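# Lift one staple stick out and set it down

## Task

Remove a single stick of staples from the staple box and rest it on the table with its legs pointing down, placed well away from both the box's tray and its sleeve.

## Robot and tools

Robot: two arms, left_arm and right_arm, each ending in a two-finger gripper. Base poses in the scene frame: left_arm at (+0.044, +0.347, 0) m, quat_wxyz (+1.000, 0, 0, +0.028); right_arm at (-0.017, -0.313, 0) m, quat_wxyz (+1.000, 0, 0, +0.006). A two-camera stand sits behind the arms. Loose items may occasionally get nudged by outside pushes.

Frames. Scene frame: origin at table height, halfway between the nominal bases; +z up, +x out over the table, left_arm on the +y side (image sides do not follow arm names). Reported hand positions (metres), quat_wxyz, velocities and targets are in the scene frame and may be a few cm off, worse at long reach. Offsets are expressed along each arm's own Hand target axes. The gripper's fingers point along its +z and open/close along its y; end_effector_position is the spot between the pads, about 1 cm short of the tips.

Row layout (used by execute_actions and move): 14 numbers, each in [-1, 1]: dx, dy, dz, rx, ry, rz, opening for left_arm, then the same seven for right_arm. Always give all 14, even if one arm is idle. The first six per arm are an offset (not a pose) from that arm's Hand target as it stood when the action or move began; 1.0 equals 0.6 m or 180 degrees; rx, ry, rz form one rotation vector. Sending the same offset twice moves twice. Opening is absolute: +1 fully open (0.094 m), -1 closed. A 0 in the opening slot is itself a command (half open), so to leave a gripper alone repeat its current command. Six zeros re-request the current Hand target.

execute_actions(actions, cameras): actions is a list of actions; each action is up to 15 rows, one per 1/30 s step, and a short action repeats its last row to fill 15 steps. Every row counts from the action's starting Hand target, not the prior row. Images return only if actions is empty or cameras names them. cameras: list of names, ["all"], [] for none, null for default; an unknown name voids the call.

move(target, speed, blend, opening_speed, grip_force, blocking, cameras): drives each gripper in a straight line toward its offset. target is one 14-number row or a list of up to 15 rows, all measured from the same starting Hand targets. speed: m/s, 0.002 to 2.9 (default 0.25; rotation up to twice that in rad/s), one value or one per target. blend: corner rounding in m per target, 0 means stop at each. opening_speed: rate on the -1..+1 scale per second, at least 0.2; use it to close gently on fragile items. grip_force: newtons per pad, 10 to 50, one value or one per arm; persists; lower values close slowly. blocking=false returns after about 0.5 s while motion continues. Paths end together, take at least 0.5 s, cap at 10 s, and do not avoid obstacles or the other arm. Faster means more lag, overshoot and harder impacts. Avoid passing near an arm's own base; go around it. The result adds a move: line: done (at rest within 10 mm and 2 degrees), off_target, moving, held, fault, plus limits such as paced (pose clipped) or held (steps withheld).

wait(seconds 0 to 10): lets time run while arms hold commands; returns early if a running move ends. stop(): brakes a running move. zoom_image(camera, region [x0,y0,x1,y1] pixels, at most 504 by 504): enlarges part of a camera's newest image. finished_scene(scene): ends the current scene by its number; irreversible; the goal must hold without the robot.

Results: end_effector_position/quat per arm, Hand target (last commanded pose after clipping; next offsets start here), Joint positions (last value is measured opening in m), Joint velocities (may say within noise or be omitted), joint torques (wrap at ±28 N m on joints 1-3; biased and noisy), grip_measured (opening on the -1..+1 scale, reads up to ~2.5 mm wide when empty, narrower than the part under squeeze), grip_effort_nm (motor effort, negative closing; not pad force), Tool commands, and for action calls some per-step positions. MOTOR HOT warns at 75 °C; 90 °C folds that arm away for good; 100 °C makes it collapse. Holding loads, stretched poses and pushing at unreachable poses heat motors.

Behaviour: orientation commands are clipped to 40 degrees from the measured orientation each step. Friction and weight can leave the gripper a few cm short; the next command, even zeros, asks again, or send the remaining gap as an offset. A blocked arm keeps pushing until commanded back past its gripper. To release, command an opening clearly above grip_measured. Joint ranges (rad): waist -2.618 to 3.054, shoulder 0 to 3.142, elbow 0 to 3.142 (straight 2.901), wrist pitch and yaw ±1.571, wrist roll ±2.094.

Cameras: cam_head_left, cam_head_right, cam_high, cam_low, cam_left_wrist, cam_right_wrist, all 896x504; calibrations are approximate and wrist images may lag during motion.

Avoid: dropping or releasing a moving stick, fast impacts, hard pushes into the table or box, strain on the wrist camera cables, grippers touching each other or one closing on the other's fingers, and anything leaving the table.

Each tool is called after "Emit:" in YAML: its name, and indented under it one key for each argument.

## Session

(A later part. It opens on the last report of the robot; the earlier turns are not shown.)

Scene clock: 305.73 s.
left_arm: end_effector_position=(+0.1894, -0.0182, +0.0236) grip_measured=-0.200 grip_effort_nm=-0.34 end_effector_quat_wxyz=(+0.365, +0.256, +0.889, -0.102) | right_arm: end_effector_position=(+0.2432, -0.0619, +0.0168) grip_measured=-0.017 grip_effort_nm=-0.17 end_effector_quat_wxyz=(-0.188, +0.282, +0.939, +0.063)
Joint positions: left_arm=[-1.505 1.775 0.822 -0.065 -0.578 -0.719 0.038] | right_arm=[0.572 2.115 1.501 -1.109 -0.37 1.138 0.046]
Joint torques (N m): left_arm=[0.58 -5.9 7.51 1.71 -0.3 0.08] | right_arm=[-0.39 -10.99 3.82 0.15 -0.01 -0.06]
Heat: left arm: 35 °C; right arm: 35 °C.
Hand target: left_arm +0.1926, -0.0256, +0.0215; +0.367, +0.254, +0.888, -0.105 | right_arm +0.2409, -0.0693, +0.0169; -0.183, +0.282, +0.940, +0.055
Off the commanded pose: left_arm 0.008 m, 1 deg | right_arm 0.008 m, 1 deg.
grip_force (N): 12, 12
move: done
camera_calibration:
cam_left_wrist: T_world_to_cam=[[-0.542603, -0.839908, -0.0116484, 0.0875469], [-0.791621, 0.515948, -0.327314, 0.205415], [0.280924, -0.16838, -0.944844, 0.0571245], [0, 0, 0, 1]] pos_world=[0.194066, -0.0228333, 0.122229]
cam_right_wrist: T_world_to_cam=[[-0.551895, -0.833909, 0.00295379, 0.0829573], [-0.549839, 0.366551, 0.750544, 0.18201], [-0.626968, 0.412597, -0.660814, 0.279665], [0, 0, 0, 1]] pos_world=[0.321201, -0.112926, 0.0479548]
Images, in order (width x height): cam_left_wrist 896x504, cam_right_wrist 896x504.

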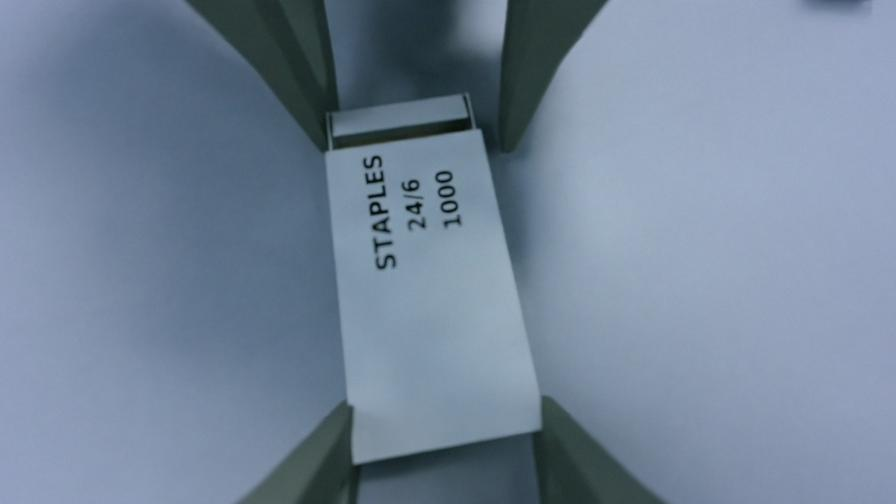

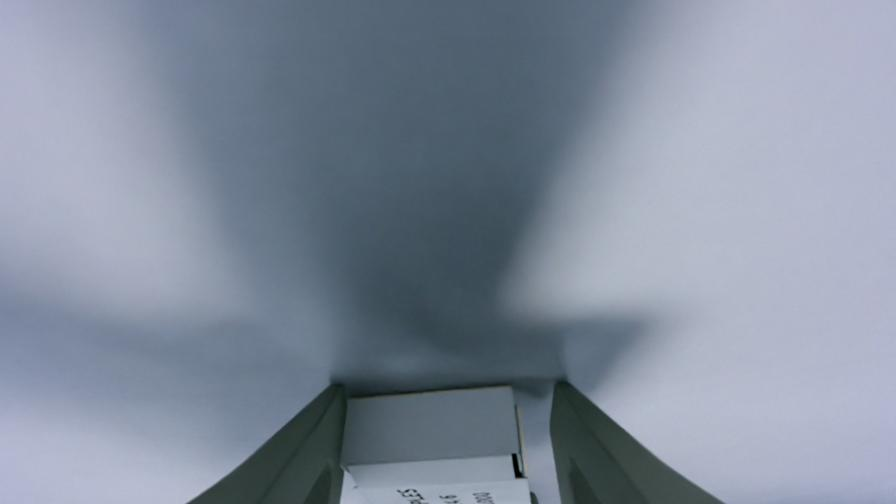

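Emit:
move:
  target: [0, 0, 0, 0, 0, 0, -0.26, -0.002, -0.0083, 0.0012, 0, 0, 0, -0.02]
  speed: 0.05
  cameras: ["cam_left_wrist","cam_right_wrist"]

Scene clock: 312.97 s.
left_arm: end_effector_position=(+0.1884, -0.0196, +0.0235) grip_measured=-0.200 grip_effort_nm=-0.34 end_effector_quat_wxyz=(+0.363, +0.259, +0.889, -0.105) | right_arm: end_effector_position=(+0.2416, -0.0645, +0.0168) grip_measured=-0.017 grip_effort_nm=-0.17 end_effector_quat_wxyz=(-0.189, +0.283, +0.938, +0.067)
Joint positions: left_arm=[-1.505 1.775 0.822 -0.061 -0.571 -0.715 0.038] | right_arm=[0.566 2.101 1.478 -1.097 -0.376 1.135 0.046]
Joint torques (N m): left_arm=[0.51 -6 7.38 1.7 -0.37 0.05] | right_arm=[-0.49 -10.81 3.67 0.15 0.05 -0.13]
Heat: left arm: 35 °C; right arm: 34 °C.
Hand target: left_arm +0.1926, -0.0256, +0.0215; +0.367, +0.254, +0.888, -0.105 | right_arm +0.2389, -0.0739, +0.0159; -0.183, +0.282, +0.940, +0.055
Off the commanded pose: left_arm 0.008 m, 1 deg | right_arm 0.010 m, 2 deg.
grip_force (N): 12, 12
move: done
camera_calibration:
cam_left_wrist: T_world_to_cam=[[-0.54847, -0.836142, -0.00690638, 0.0869496], [-0.789427, 0.520515, -0.325376, 0.204891], [0.275655, -0.173007, -0.94556, 0.0579171], [0, 0, 0, 1]] pos_world=[0.19347, -0.0239265, 0.122031]
cam_right_wrist: T_world_to_cam=[[-0.555344, -0.831615, -0.00310126, 0.0810263], [-0.548628, 0.36356, 0.752882, 0.181541], [-0.62498, 0.419809, -0.658149, 0.279693], [0, 0, 0, 1]] pos_world=[0.319399, -0.116036, 0.0476524]
Images, in order (width x height): cam_left_wrist 896x504, cam_right_wrist 896x504.

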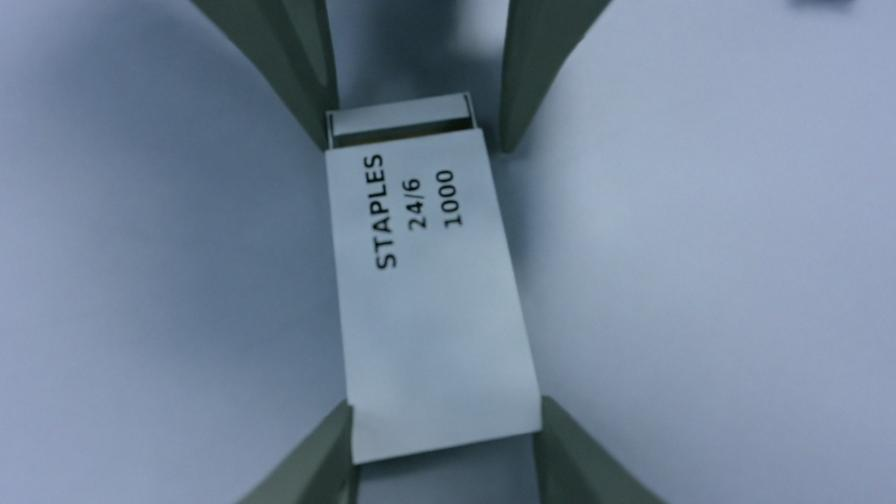

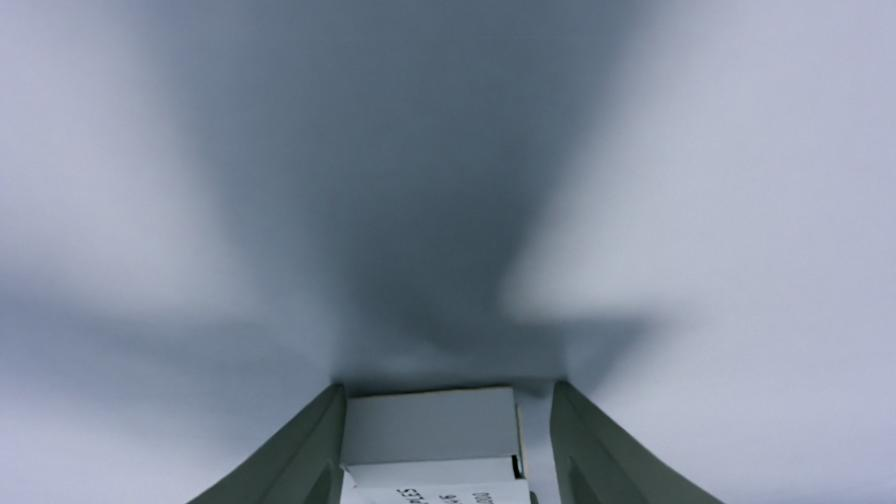

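Emit:
move:
  target:
    - [0, 0, 0, 0, 0, 0, 0.2, 0, 0, 0, 0, 0, 0, -0.02]
    - [0, 0, 0, 0, 0, 0, 0.2, 0, 0, 0, 0, 0, 0, -0.30]
  cameras: ["cam_left_wrist","cam_right_wrist"]

Scene clock: 324.97 s.
left_arm: end_effector_position=(+0.1884, -0.0196, +0.0235) grip_measured=+0.198 grip_effort_nm=0.08 end_effector_quat_wxyz=(+0.363, +0.259, +0.889, -0.105) | right_arm: end_effector_position=(+0.2407, -0.0655, +0.0164) grip_measured=-0.206 grip_effort_nm=-0.33 end_effector_quat_wxyz=(-0.190, +0.280, +0.939, +0.066)
Joint positions: left_arm=[-1.505 1.775 0.822 -0.061 -0.571 -0.715 0.056] | right_arm=[0.565 2.1 1.475 -1.098 -0.376 1.128 0.037]
Joint torques (N m): left_arm=[0.47 -5.81 7.32 1.67 -0.4 0.03] | right_arm=[-0.44 -10.71 3.93 0.13 0.05 -0.04]
Heat: left arm: 35 °C; right arm: 35 °C.
Hand target: left_arm +0.1926, -0.0256, +0.0215; +0.367, +0.254, +0.888, -0.105 | right_arm +0.2388, -0.0740, +0.0158; -0.183, +0.282, +0.940, +0.055
Off the commanded pose: left_arm 0.008 m, 1 deg | right_arm 0.009 m, 1 deg.
grip_force (N): 12, 12
move: done
camera_calibration:
cam_left_wrist: T_world_to_cam=[[-0.54847, -0.836142, -0.00690638, 0.0869496], [-0.789427, 0.520515, -0.325376, 0.204891], [0.275655, -0.173007, -0.94556, 0.0579171], [0, 0, 0, 1]] pos_world=[0.19347, -0.0239265, 0.122031]
cam_right_wrist: T_world_to_cam=[[-0.551007, -0.834498, -0.00195455, 0.0783453], [-0.549037, 0.360755, 0.753933, 0.181672], [-0.62845, 0.416495, -0.656949, 0.279876], [0, 0, 0, 1]] pos_world=[0.318802, -0.116727, 0.0470491]
Images, in order (width x height): cam_left_wrist 896x504, cam_right_wrist 896x504.

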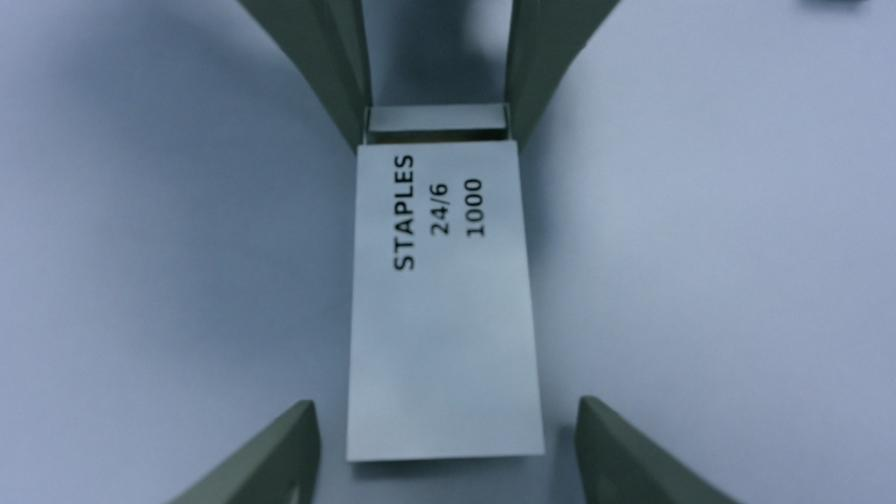

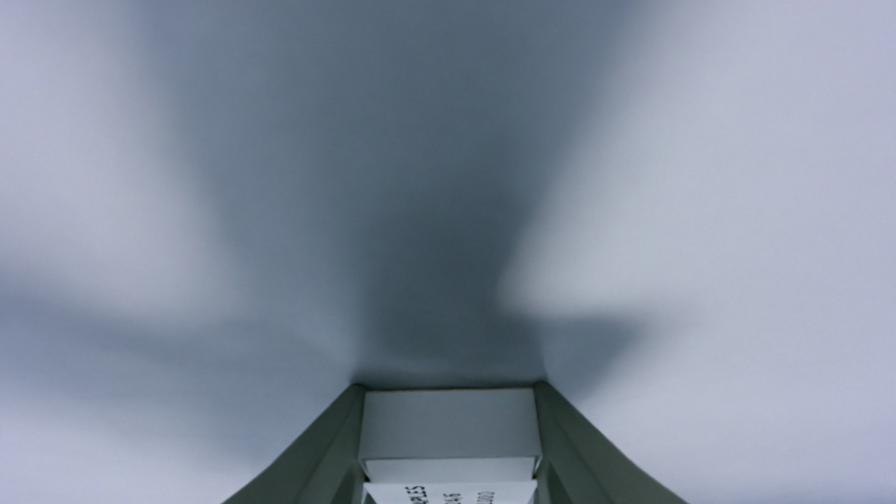

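Emit:
move:
  target: [0, 0, 0, 0, 0, 0, -0.26, 0, 0, 0, 0, 0, 0, -0.30]
  cameras: ["cam_left_wrist","cam_right_wrist"]

Scene clock: 329.93 s.
left_arm: end_effector_position=(+0.1884, -0.0196, +0.0235) grip_measured=-0.201 grip_effort_nm=-0.30 end_effector_quat_wxyz=(+0.363, +0.259, +0.889, -0.105) | right_arm: end_effector_position=(+0.2407, -0.0655, +0.0164) grip_measured=-0.206 grip_effort_nm=-0.35 end_effector_quat_wxyz=(-0.189, +0.279, +0.939, +0.066)
Joint positions: left_arm=[-1.505 1.775 0.822 -0.061 -0.571 -0.715 0.038] | right_arm=[0.565 2.1 1.475 -1.098 -0.376 1.125 0.037]
Joint torques (N m): left_arm=[0.35 -6.11 7.39 1.68 -0.39 0.04] | right_arm=[-0.39 -10.7 3.92 0.12 0.05 -0.01]
Heat: left arm: 35 °C; right arm: 36 °C.
Hand target: left_arm +0.1926, -0.0256, +0.0215; +0.367, +0.254, +0.888, -0.105 | right_arm +0.2389, -0.0740, +0.0158; -0.183, +0.281, +0.940, +0.055
Off the commanded pose: left_arm 0.008 m, 1 deg | right_arm 0.009 m, 2 deg.
grip_force (N): 12, 12
move: done
camera_calibration:
cam_left_wrist: T_world_to_cam=[[-0.54847, -0.836142, -0.00690638, 0.0869496], [-0.789427, 0.520515, -0.325376, 0.204891], [0.275655, -0.173007, -0.94556, 0.0579171], [0, 0, 0, 1]] pos_world=[0.19347, -0.0239265, 0.122031]
cam_right_wrist: T_world_to_cam=[[-0.548965, -0.83584, -0.00299174, 0.0778122], [-0.550381, 0.358782, 0.753894, 0.181854], [-0.629061, 0.415508, -0.656989, 0.279937], [0, 0, 0, 1]] pos_world=[0.318903, -0.116523, 0.0470498]
Images, in order (width x height): cam_left_wrist 896x504, cam_right_wrist 896x504.

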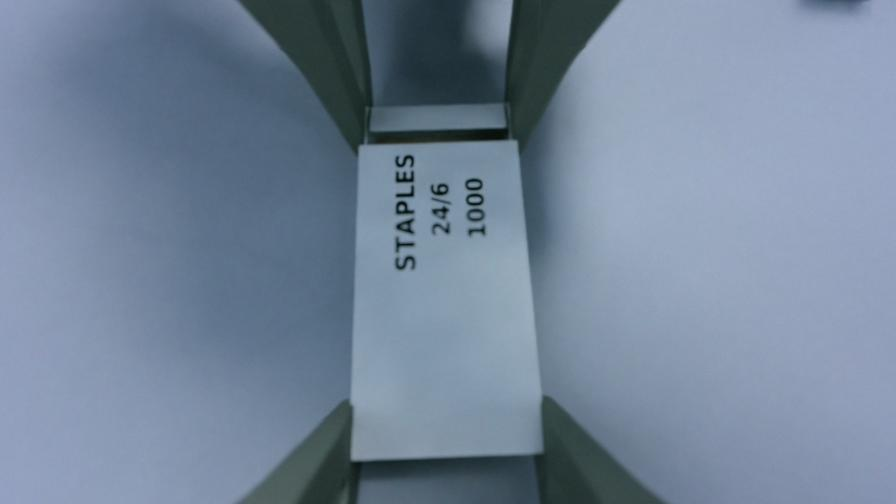

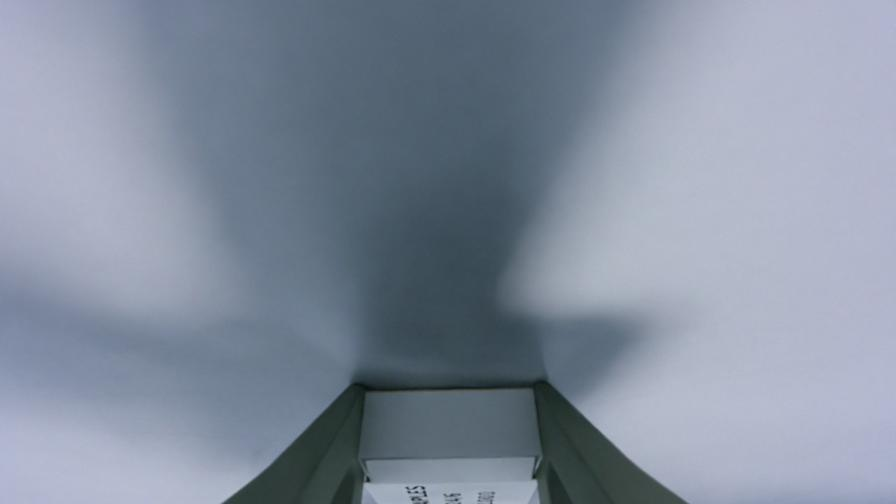

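Emit:
move:
  target: [0, 0, 0, 0, 0, 0, -0.26, -0.0695, 0.01, -0.0281, 0, 0, 0, -0.30]
  speed: 0.025
  cameras: ["cam_left_wrist","cam_right_wrist","cam_low"]

Scene clock: 342.30 s.
left_arm: end_effector_position=(+0.1947, -0.0317, +0.0342) grip_measured=-0.203 grip_effort_nm=-0.34 end_effector_quat_wxyz=(+0.377, +0.244, +0.884, -0.129) | right_arm: end_effector_position=(+0.2532, -0.0813, +0.0211) grip_measured=-0.208 grip_effort_nm=-0.35 end_effector_quat_wxyz=(-0.225, +0.276, +0.933, +0.059)
Joint positions: left_arm=[-1.495 1.775 0.834 -0.009 -0.575 -0.711 0.037] | right_arm=[0.495 2.171 1.582 -1.228 -0.403 1.032 0.037]
Joint torques (N m): left_arm=[-0.59 -6.3 6.09 1.18 -0.32 0] | right_arm=[-3.11 -9.07 8.06 0.36 0.46 -0.09]
Heat: left arm: 35 °C; right arm: 36 °C.
Hand target: left_arm +0.1925, -0.0257, +0.0215; +0.367, +0.255, +0.888, -0.105 | right_arm +0.2797, -0.0936, +0.0158; -0.183, +0.282, +0.940, +0.055
Off the commanded pose: left_arm 0.014 m, 3 deg | right_arm 0.030 m, 5 deg.
grip_force (N): 12, 12
move: off_target (left_arm, right_arm)
camera_calibration:
cam_left_wrist: T_world_to_cam=[[-0.540059, -0.840789, 0.0375551, 0.0771423], [-0.790041, 0.49107, -0.366994, 0.220311], [0.290122, -0.227868, -0.929465, 0.0591535], [0, 0, 0, 1]] pos_world=[0.198555, -0.0298488, 0.132937]
cam_right_wrist: T_world_to_cam=[[-0.540267, -0.84096, 0.0299482, 0.0681999], [-0.497778, 0.348083, 0.79439, 0.175864], [-0.678475, 0.414275, -0.606669, 0.30885], [0, 0, 0, 1]] pos_world=[0.333934, -0.131811, 0.0456227]
Images, in order (width x height): cam_low 896x504, cam_left_wrist 896x504, cam_right_wrist 896x504.

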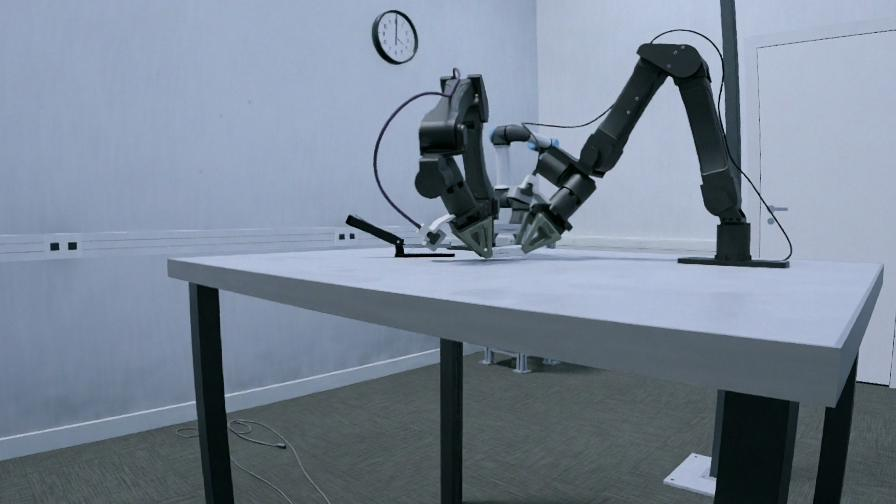

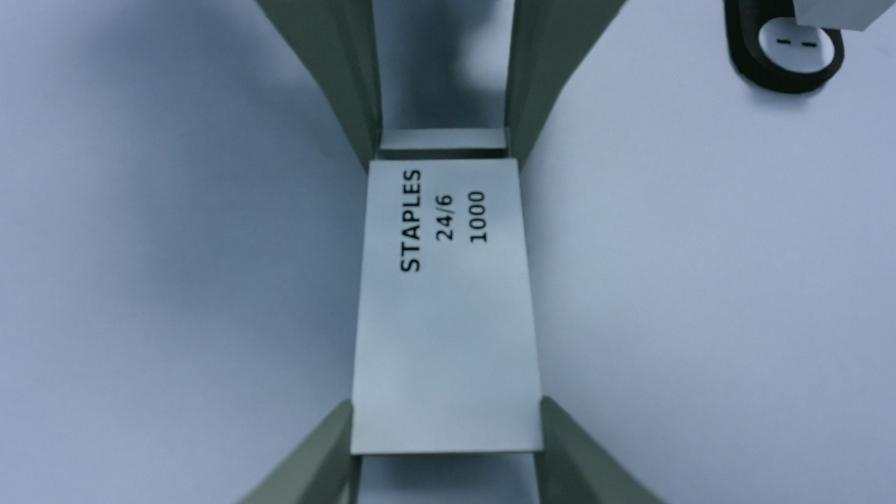

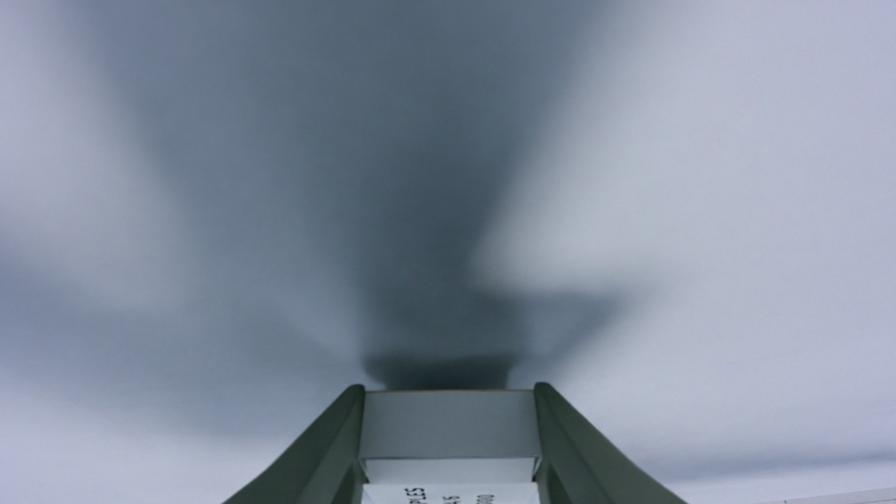

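Emit:
move:
  target: [0, 0, 0, 0, 0, 0, -0.26, 0.0464, 0.0, 0.0188, 0, 0, 0, -0.30]
  speed: 0.04
  cameras: ["cam_left_wrist","cam_right_wrist","cam_low"]

Emit:
zoom_image:
  camera: "cam_low"
  region: [440, 220, 580, 280]

Scene clock: 358.07 s.
left_arm: end_effector_position=(+0.1942, -0.0309, +0.0333) grip_measured=-0.203 grip_effort_nm=-0.34 end_effector_quat_wxyz=(+0.375, +0.246, +0.885, -0.127) | right_arm: end_effector_position=(+0.2481, -0.0767, +0.0172) grip_measured=-0.208 grip_effort_nm=-0.35 end_effector_quat_wxyz=(-0.211, +0.279, +0.935, +0.055)
Joint positions: left_arm=[-1.495 1.775 0.834 -0.014 -0.572 -0.709 0.037] | right_arm=[0.523 2.15 1.542 -1.181 -0.384 1.071 0.037]
Joint torques (N m): left_arm=[-0.61 -6.12 6.11 1.24 -0.39 0.01] | right_arm=[0.76 -11.36 4.18 0.52 0.14 0.2]
Heat: left arm: 35 °C; right arm: 35 °C.
Hand target: left_arm +0.1925, -0.0257, +0.0215; +0.367, +0.254, +0.888, -0.105 | right_arm +0.2547, -0.0772, +0.0158; -0.183, +0.282, +0.940, +0.055
Off the commanded pose: left_arm 0.013 m, 3 deg | right_arm 0.007 m, 3 deg.
grip_force (N): 12, 12
move: off_target (left_arm, right_arm)
camera_calibration:
cam_left_wrist: T_world_to_cam=[[-0.542207, -0.839566, 0.0337745, 0.0781392], [-0.789554, 0.495335, -0.362281, 0.219059], [0.287429, -0.223098, -0.931457, 0.0593857], [0, 0, 0, 1]] pos_world=[0.198257, -0.0296556, 0.132037]
cam_right_wrist: T_world_to_cam=[[-0.543959, -0.838554, 0.0305901, 0.0705083], [-0.515795, 0.362899, 0.776054, 0.180644], [-0.661865, 0.406363, -0.629924, 0.296731], [0, 0, 0, 1]] pos_world=[0.327924, -0.127011, 0.0445719]
Images, in order (width x height): cam_low 896x504, cam_left_wrist 896x504, cam_right_wrist 896x504.

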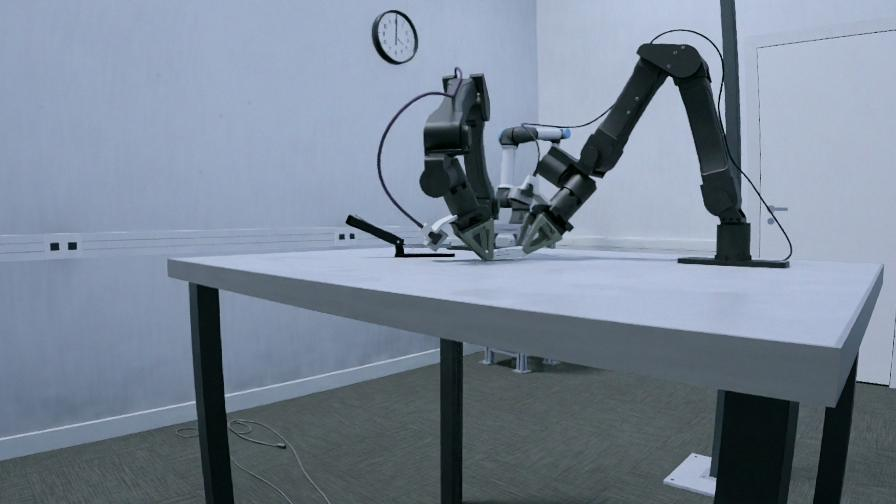

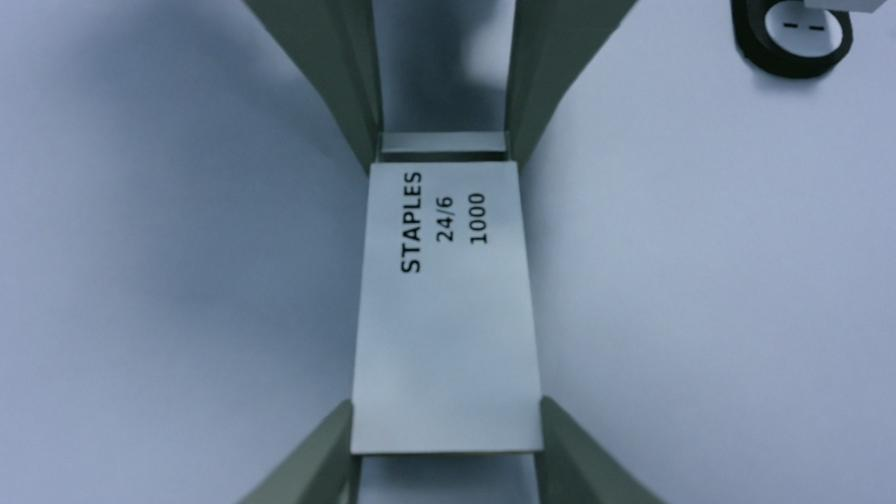

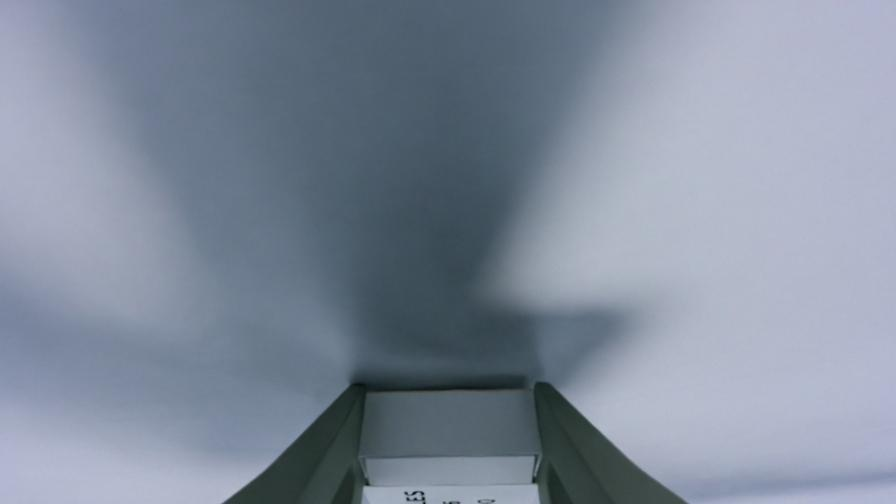

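Scaled by 3.600 from the camera's 896x504 image, which has a finer 1280x720 frame.

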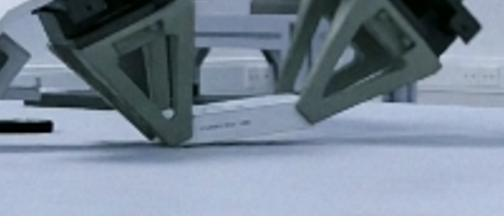

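Emit:
move:
  target:
    - [-0.013, 0, -0.013, 0, 0, 0, -0.26, 0.0, 0.0, 0.0, 0, 0, 0, -0.30]
    - [-0.013, 0, -0.013, 0, 0, 0, -0.26, 0.0, 0.0, 0.0, 0, 0, 0, -0.05]
  speed: 0.04
  opening_speed: 0.3
  cameras: ["cam_left_wrist","cam_right_wrist"]

Scene clock: 365.17 s.
left_arm: end_effector_position=(+0.1937, -0.0280, +0.0318) grip_measured=-0.203 grip_effort_nm=-0.34 end_effector_quat_wxyz=(+0.370, +0.250, +0.887, -0.118) | right_arm: end_effector_position=(+0.2483, -0.0766, +0.0173) grip_measured=-0.053 grip_effort_nm=0.14 end_effector_quat_wxyz=(-0.211, +0.282, +0.934, +0.055)
Joint positions: left_arm=[-1.495 1.775 0.842 -0.044 -0.571 -0.709 0.037] | right_arm=[0.523 2.149 1.542 -1.18 -0.384 1.079 0.044]
Joint torques (N m): left_arm=[-0.42 -8.57 7.17 1.08 -0.41 -0.03] | right_arm=[0.87 -11.36 4.23 0.53 0.17 0.13]
Heat: left arm: 35 °C; right arm: 36 °C.
Hand target: left_arm +0.1925, -0.0257, +0.0325; +0.367, +0.254, +0.888, -0.105 | right_arm +0.2547, -0.0772, +0.0158; -0.183, +0.282, +0.940, +0.055
Off the commanded pose: left_arm 0.003 m, 2 deg | right_arm 0.007 m, 3 deg.
grip_force (N): 12, 12
move: off_target (right_arm); target 2's new opening was sent with right_arm's hand 0.007 m and 3 deg from that target
camera_calibration:
cam_left_wrist: T_world_to_cam=[[-0.542576, -0.839835, 0.0169628, 0.0809627], [-0.790679, 0.503793, -0.347879, 0.216661], [0.283616, -0.202163, -0.937386, 0.060206], [0, 0, 0, 1]] pos_world=[0.198162, -0.0289855, 0.130435]
cam_right_wrist: T_world_to_cam=[[-0.549401, -0.83492, 0.0326619, 0.0723433], [-0.512942, 0.367871, 0.775604, 0.180344], [-0.659583, 0.409364, -0.630374, 0.296506], [0, 0, 0, 1]] pos_world=[0.327822, -0.127321, 0.0446717]
Images, in order (width x height): cam_left_wrist 896x504, cam_right_wrist 896x504.

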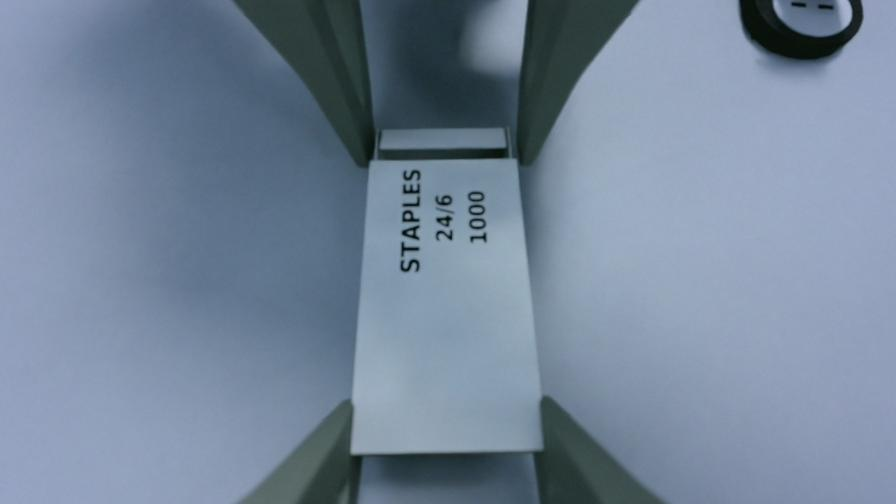

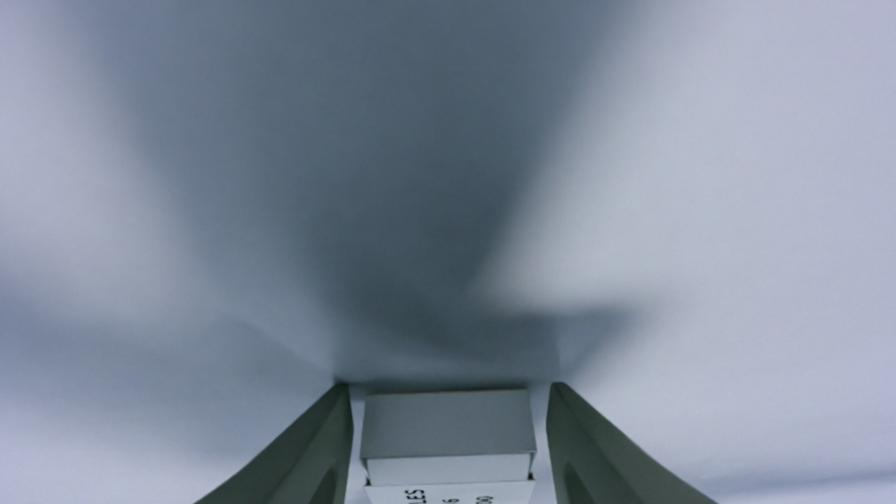

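Emit:
zoom_image:
  camera: "cam_right_wrist"
  region: [300, 364, 600, 504]

Scaled by 1.680 from the camera's 896x504 image, which has a finer 1280x720 frame.

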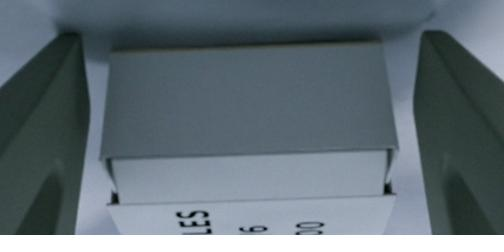

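Emit:
move:
  target:
    - [0.013, 0, 0.013, 0, 0, 0, -0.26, 0.004, 0.0, -0.05, 0, 0, 0, -0.05]
    - [0.013, 0, 0.013, 0, 0, 0, -0.26, 0.009, 0.0, 0.0, 0, 0, 0, -0.05]
  speed: 0.05
  cameras: ["cam_left_wrist","cam_right_wrist"]

Emit:
zoom_image:
  camera: "cam_right_wrist"
  region: [300, 364, 600, 504]

Scene clock: 391.70 s.
left_arm: end_effector_position=(+0.1937, -0.0280, +0.0318) grip_measured=-0.203 grip_effort_nm=-0.34 end_effector_quat_wxyz=(+0.370, +0.250, +0.887, -0.118) | right_arm: end_effector_position=(+0.2490, -0.0789, +0.0179) grip_measured=-0.053 grip_effort_nm=0.13 end_effector_quat_wxyz=(-0.196, +0.284, +0.937, +0.047)
Joint positions: left_arm=[-1.495 1.775 0.842 -0.044 -0.571 -0.709 0.037] | right_arm=[0.53 2.135 1.532 -1.172 -0.354 1.093 0.044]
Joint torques (N m): left_arm=[-0.5 -6.16 5.39 1.49 -0.38 -0.03] | right_arm=[1.24 -11.02 4.15 0.49 -0.11 0.09]
Heat: left arm: 34 °C; right arm: 38 °C.
Hand target: left_arm +0.1925, -0.0257, +0.0215; +0.367, +0.254, +0.888, -0.105 | right_arm +0.2505, -0.0744, +0.0178; -0.183, +0.282, +0.940, +0.055
Off the commanded pose: left_arm 0.011 m, 2 deg | right_arm 0.005 m, 2 deg.
grip_force (N): 12, 12
move: off_target (left_arm)
camera_calibration:
cam_left_wrist: T_world_to_cam=[[-0.542576, -0.839835, 0.0169628, 0.0809627], [-0.790679, 0.503793, -0.347879, 0.216661], [0.283616, -0.202163, -0.937386, 0.060206], [0, 0, 0, 1]] pos_world=[0.198162, -0.0289855, 0.130435]
cam_right_wrist: T_world_to_cam=[[-0.54973, -0.83442, 0.039249, 0.0707971], [-0.530988, 0.385324, 0.754703, 0.187247], [-0.644863, 0.394042, -0.654891, 0.293966], [0, 0, 0, 1]] pos_world=[0.327913, -0.128911, 0.0484214]
Images, in order (width x height): cam_left_wrist 896x504, cam_right_wrist 896x504.

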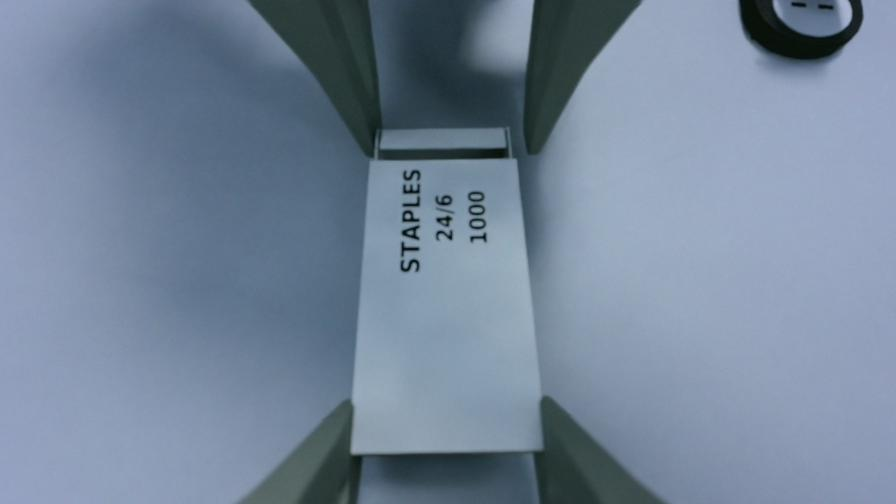

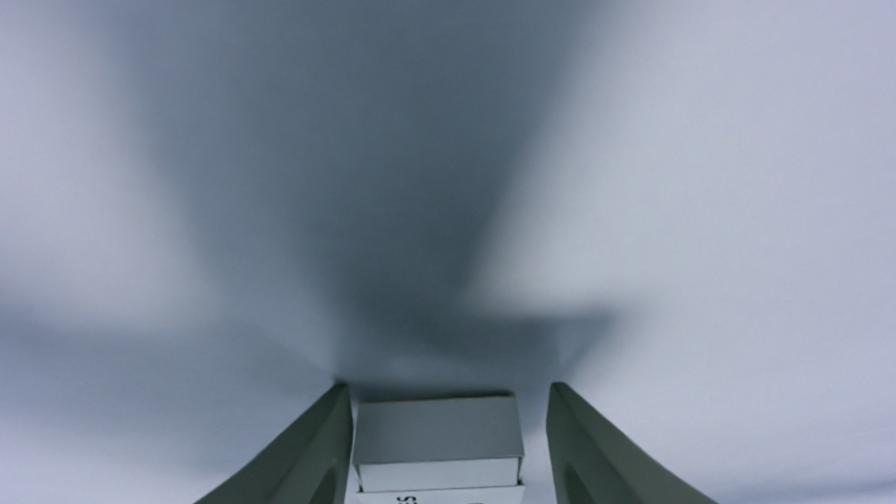

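Scaled by 1.680 from the camera's 896x504 image, which has a finer 1280x720 frame.

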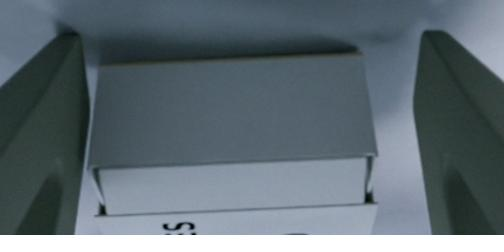

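Emit:
wait:
  seconds: 0.1
  cameras: ["cam_low"]

Emit:
zoom_image:
  camera: "cam_low"
  region: [480, 235, 550, 265]

Scene clock: 395.27 s.
left_arm: end_effector_position=(+0.1937, -0.0280, +0.0318) grip_measured=-0.203 grip_effort_nm=-0.34 end_effector_quat_wxyz=(+0.370, +0.250, +0.887, -0.118) | right_arm: end_effector_position=(+0.2490, -0.0789, +0.0179) grip_measured=-0.053 grip_effort_nm=0.13 end_effector_quat_wxyz=(-0.196, +0.284, +0.937, +0.047)
Joint positions: left_arm=[-1.495 1.775 0.842 -0.044 -0.571 -0.709 0.037] | right_arm=[0.53 2.135 1.532 -1.172 -0.354 1.093 0.044]
Joint torques (N m): left_arm=[-0.42 -6.09 5.42 1.55 -0.41 -0.03] | right_arm=[1.29 -10.99 4.12 0.5 -0.11 0.1]
Heat: left arm: 34 °C; right arm: 38 °C.
Hand target: left_arm +0.1925, -0.0257, +0.0215; +0.367, +0.254, +0.888, -0.105 | right_arm +0.2505, -0.0744, +0.0178; -0.183, +0.282, +0.940, +0.055
Tool commands: left_gripper/opening=-0.26 right_gripper/opening=-0.05
Off the commanded pose: left_arm 0.011 m, 2 deg | right_arm 0.005 m, 2 deg.
grip_force (N): 12, 12
wait: 0.10 s; at rest from the start
Images, in order (width x height): cam_low 896x504.

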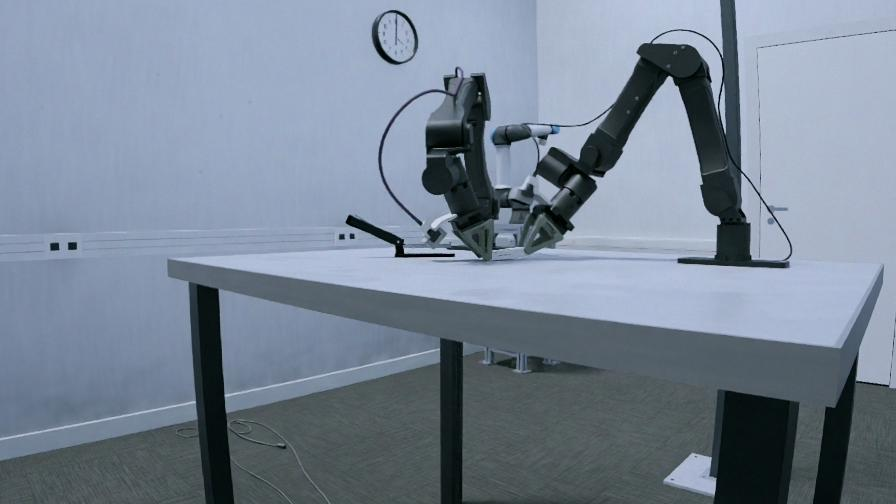

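Scaled by 7.200 from the camera's 896x504 image, which has a finer 1280x720 frame.

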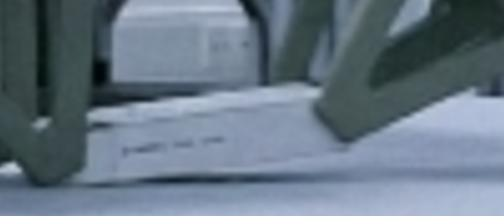

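Emit:
move:
  target: [0.0094, 0, 0.0094, 0, 0, 0, -0.26, 0, 0.0, 0.0, 0, 0, 0, -0.05]
  speed: 0.03
  cameras: ["cam_low"]

Emit:
zoom_image:
  camera: "cam_low"
  region: [480, 235, 550, 265]

Scene clock: 405.87 s.
left_arm: end_effector_position=(+0.1936, -0.0272, +0.0253) grip_measured=-0.203 grip_effort_nm=-0.34 end_effector_quat_wxyz=(+0.368, +0.253, +0.888, -0.112) | right_arm: end_effector_position=(+0.2490, -0.0789, +0.0179) grip_measured=-0.053 grip_effort_nm=0.13 end_effector_quat_wxyz=(-0.196, +0.284, +0.937, +0.047)
Joint positions: left_arm=[-1.495 1.794 0.842 -0.039 -0.571 -0.709 0.037] | right_arm=[0.53 2.135 1.532 -1.172 -0.354 1.093 0.044]
Joint torques (N m): left_arm=[-0.42 -5.89 4.34 1.81 -0.37 -0.07] | right_arm=[1.24 -11.07 4.14 0.5 -0.11 0.11]
Heat: left arm: 34 °C; right arm: 38 °C.
Hand target: left_arm +0.1925, -0.0257, +0.0135; +0.367, +0.254, +0.888, -0.105 | right_arm +0.2505, -0.0744, +0.0178; -0.183, +0.282, +0.940, +0.055
Off the commanded pose: left_arm 0.012 m, 1 deg | right_arm 0.005 m, 2 deg.
grip_force (N): 12, 12
move: off_target (left_arm)
Images, in order (width x height): cam_low 896x504.

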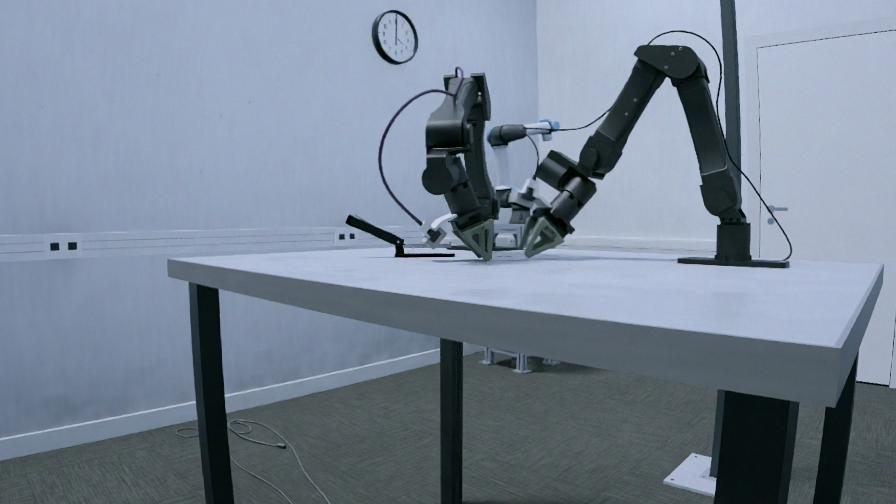

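Scaled by 7.200 from the camera's 896x504 image, which has a finer 1280x720 frame.

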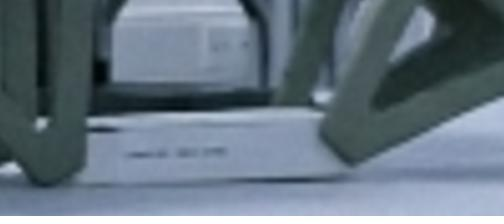

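Emit:
move:
  target: [-0.0082, 0, -0.0082, 0, 0, 0, -0.26, 0, 0.0, 0.0, 0, 0, 0, -0.30]
  speed: 0.05
  cameras: ["cam_left_wrist","cam_right_wrist"]

Emit:
zoom_image:
  camera: "cam_right_wrist"
  region: [300, 364, 600, 504]

Scene clock: 410.93 s.
left_arm: end_effector_position=(+0.1936, -0.0272, +0.0253) grip_measured=-0.203 grip_effort_nm=-0.34 end_effector_quat_wxyz=(+0.368, +0.252, +0.888, -0.112) | right_arm: end_effector_position=(+0.2511, -0.0766, +0.0174) grip_measured=-0.211 grip_effort_nm=-0.32 end_effector_quat_wxyz=(-0.193, +0.283, +0.938, +0.052)
Joint positions: left_arm=[-1.495 1.794 0.842 -0.039 -0.571 -0.709 0.037] | right_arm=[0.532 2.135 1.532 -1.159 -0.356 1.094 0.037]
Joint torques (N m): left_arm=[-0.59 -7.38 5.37 1.56 -0.37 -0.05] | right_arm=[1.11 -11.03 4.12 0.36 -0.11 0.1]
Heat: left arm: 34 °C; right arm: 38 °C.
Hand target: left_arm +0.1925, -0.0257, +0.0205; +0.367, +0.254, +0.888, -0.105 | right_arm +0.2505, -0.0743, +0.0178; -0.183, +0.282, +0.940, +0.055
Off the commanded pose: left_arm 0.005 m, 1 deg | right_arm 0.002 m, 1 deg.
grip_force (N): 12, 12
move: done
camera_calibration:
cam_left_wrist: T_world_to_cam=[[-0.54242, -0.840086, 0.00596155, 0.0819331], [-0.791285, 0.508501, -0.339551, 0.214053], [0.282221, -0.188897, -0.940569, 0.0551148], [0, 0, 0, 1]] pos_world=[0.198265, -0.0296043, 0.124033]
cam_right_wrist: T_world_to_cam=[[-0.549582, -0.834987, 0.0275202, 0.0739035], [-0.538949, 0.379517, 0.751998, 0.189589], [-0.638352, 0.398452, -0.658591, 0.292807], [0, 0, 0, 1]] pos_world=[0.329709, -0.126913, 0.0482359]
Images, in order (width x height): cam_left_wrist 896x504, cam_right_wrist 896x504.

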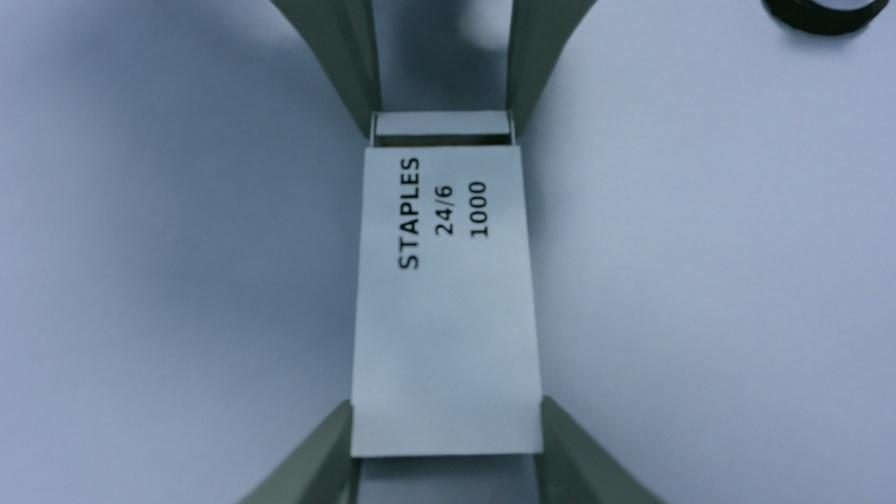

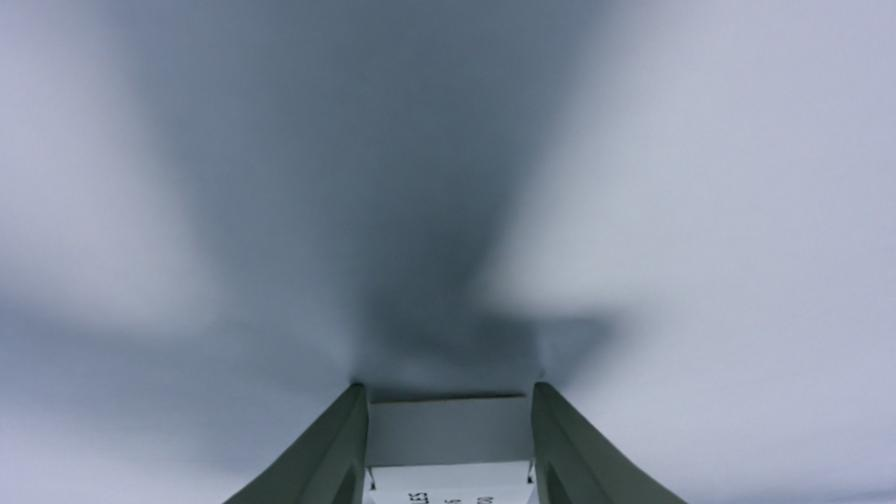

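Scaled by 1.680 from the camera's 896x504 image, which has a finer 1280x720 frame.

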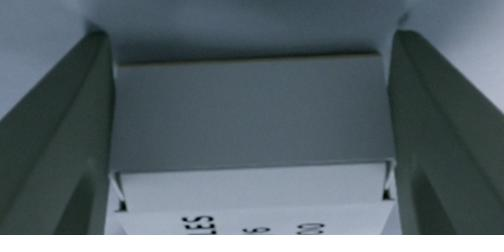

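Emit:
move:
  target: [0, 0, 0, 0, 0, 0, -0.26, -0.0386, 0.0, -0.0156, 0, 0, 0, -0.30]
  speed: 0.025
  cameras: ["cam_left_wrist","cam_right_wrist"]

Scene clock: 415.47 s.
left_arm: end_effector_position=(+0.1939, -0.0290, +0.0265) grip_measured=-0.203 grip_effort_nm=-0.34 end_effector_quat_wxyz=(+0.370, +0.251, +0.887, -0.116) | right_arm: end_effector_position=(+0.2573, -0.0820, +0.0179) grip_measured=-0.213 grip_effort_nm=-0.35 end_effector_quat_wxyz=(-0.201, +0.281, +0.937, +0.056)
Joint positions: left_arm=[-1.495 1.794 0.842 -0.03 -0.571 -0.708 0.037] | right_arm=[0.504 2.154 1.558 -1.183 -0.367 1.059 0.037]
Joint torques (N m): left_arm=[-0.66 -7.23 5.3 1.4 -0.38 -0.07] | right_arm=[-1.85 -9.13 7.79 0.08 0.1 -0.16]
Heat: left arm: 35 °C; right arm: 38 °C.
Hand target: left_arm +0.1924, -0.0257, +0.0204; +0.367, +0.255, +0.888, -0.105 | right_arm +0.2713, -0.0881, +0.0178; -0.183, +0.282, +0.940, +0.055
Off the commanded pose: left_arm 0.007 m, 1 deg | right_arm 0.015 m, 2 deg.
grip_force (N): 12, 12
move: off_target (right_arm)
camera_calibration:
cam_left_wrist: T_world_to_cam=[[-0.543346, -0.839421, 0.0121391, 0.0806098], [-0.790103, 0.506429, -0.345351, 0.215305], [0.283747, -0.197236, -0.938395, 0.0551543], [0, 0, 0, 1]] pos_world=[0.198262, -0.0304924, 0.125134]
cam_right_wrist: T_world_to_cam=[[-0.547854, -0.836223, 0.0242358, 0.0723545], [-0.52925, 0.368885, 0.76408, 0.191013], [-0.647881, 0.405778, -0.644666, 0.302033], [0, 0, 0, 1]] pos_world=[0.336415, -0.132516, 0.0470073]
Images, in order (width x height): cam_left_wrist 896x504, cam_right_wrist 896x504.

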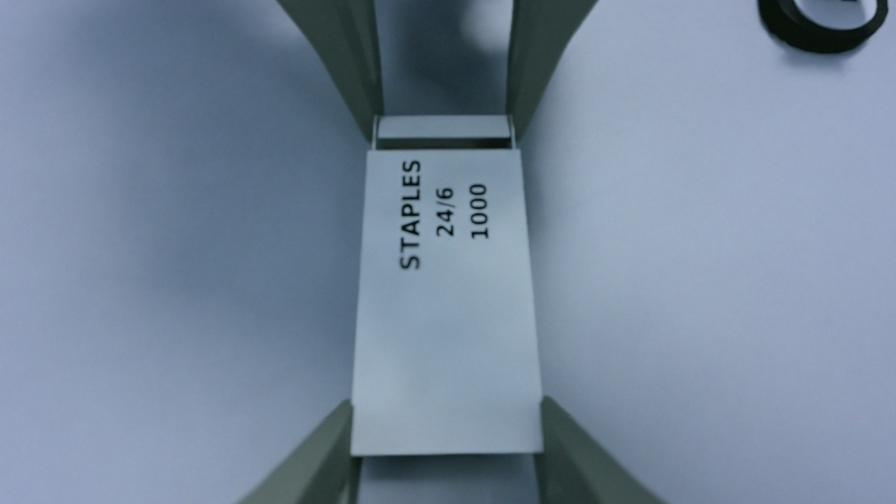

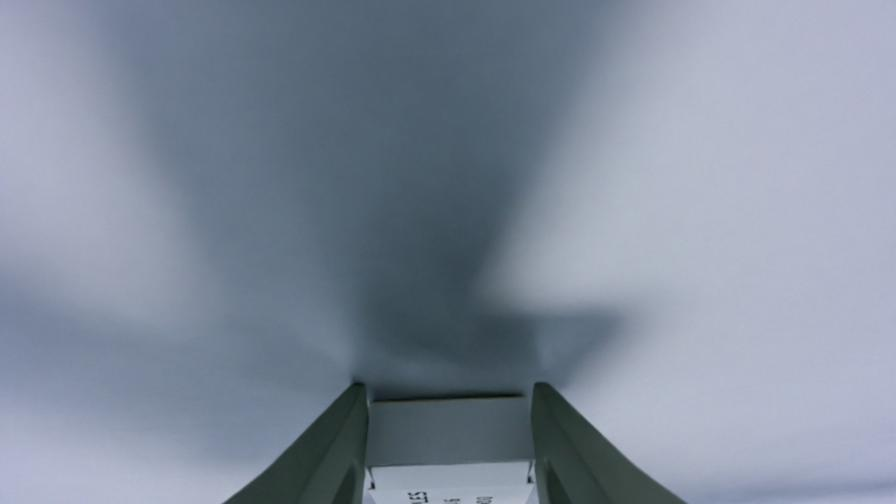

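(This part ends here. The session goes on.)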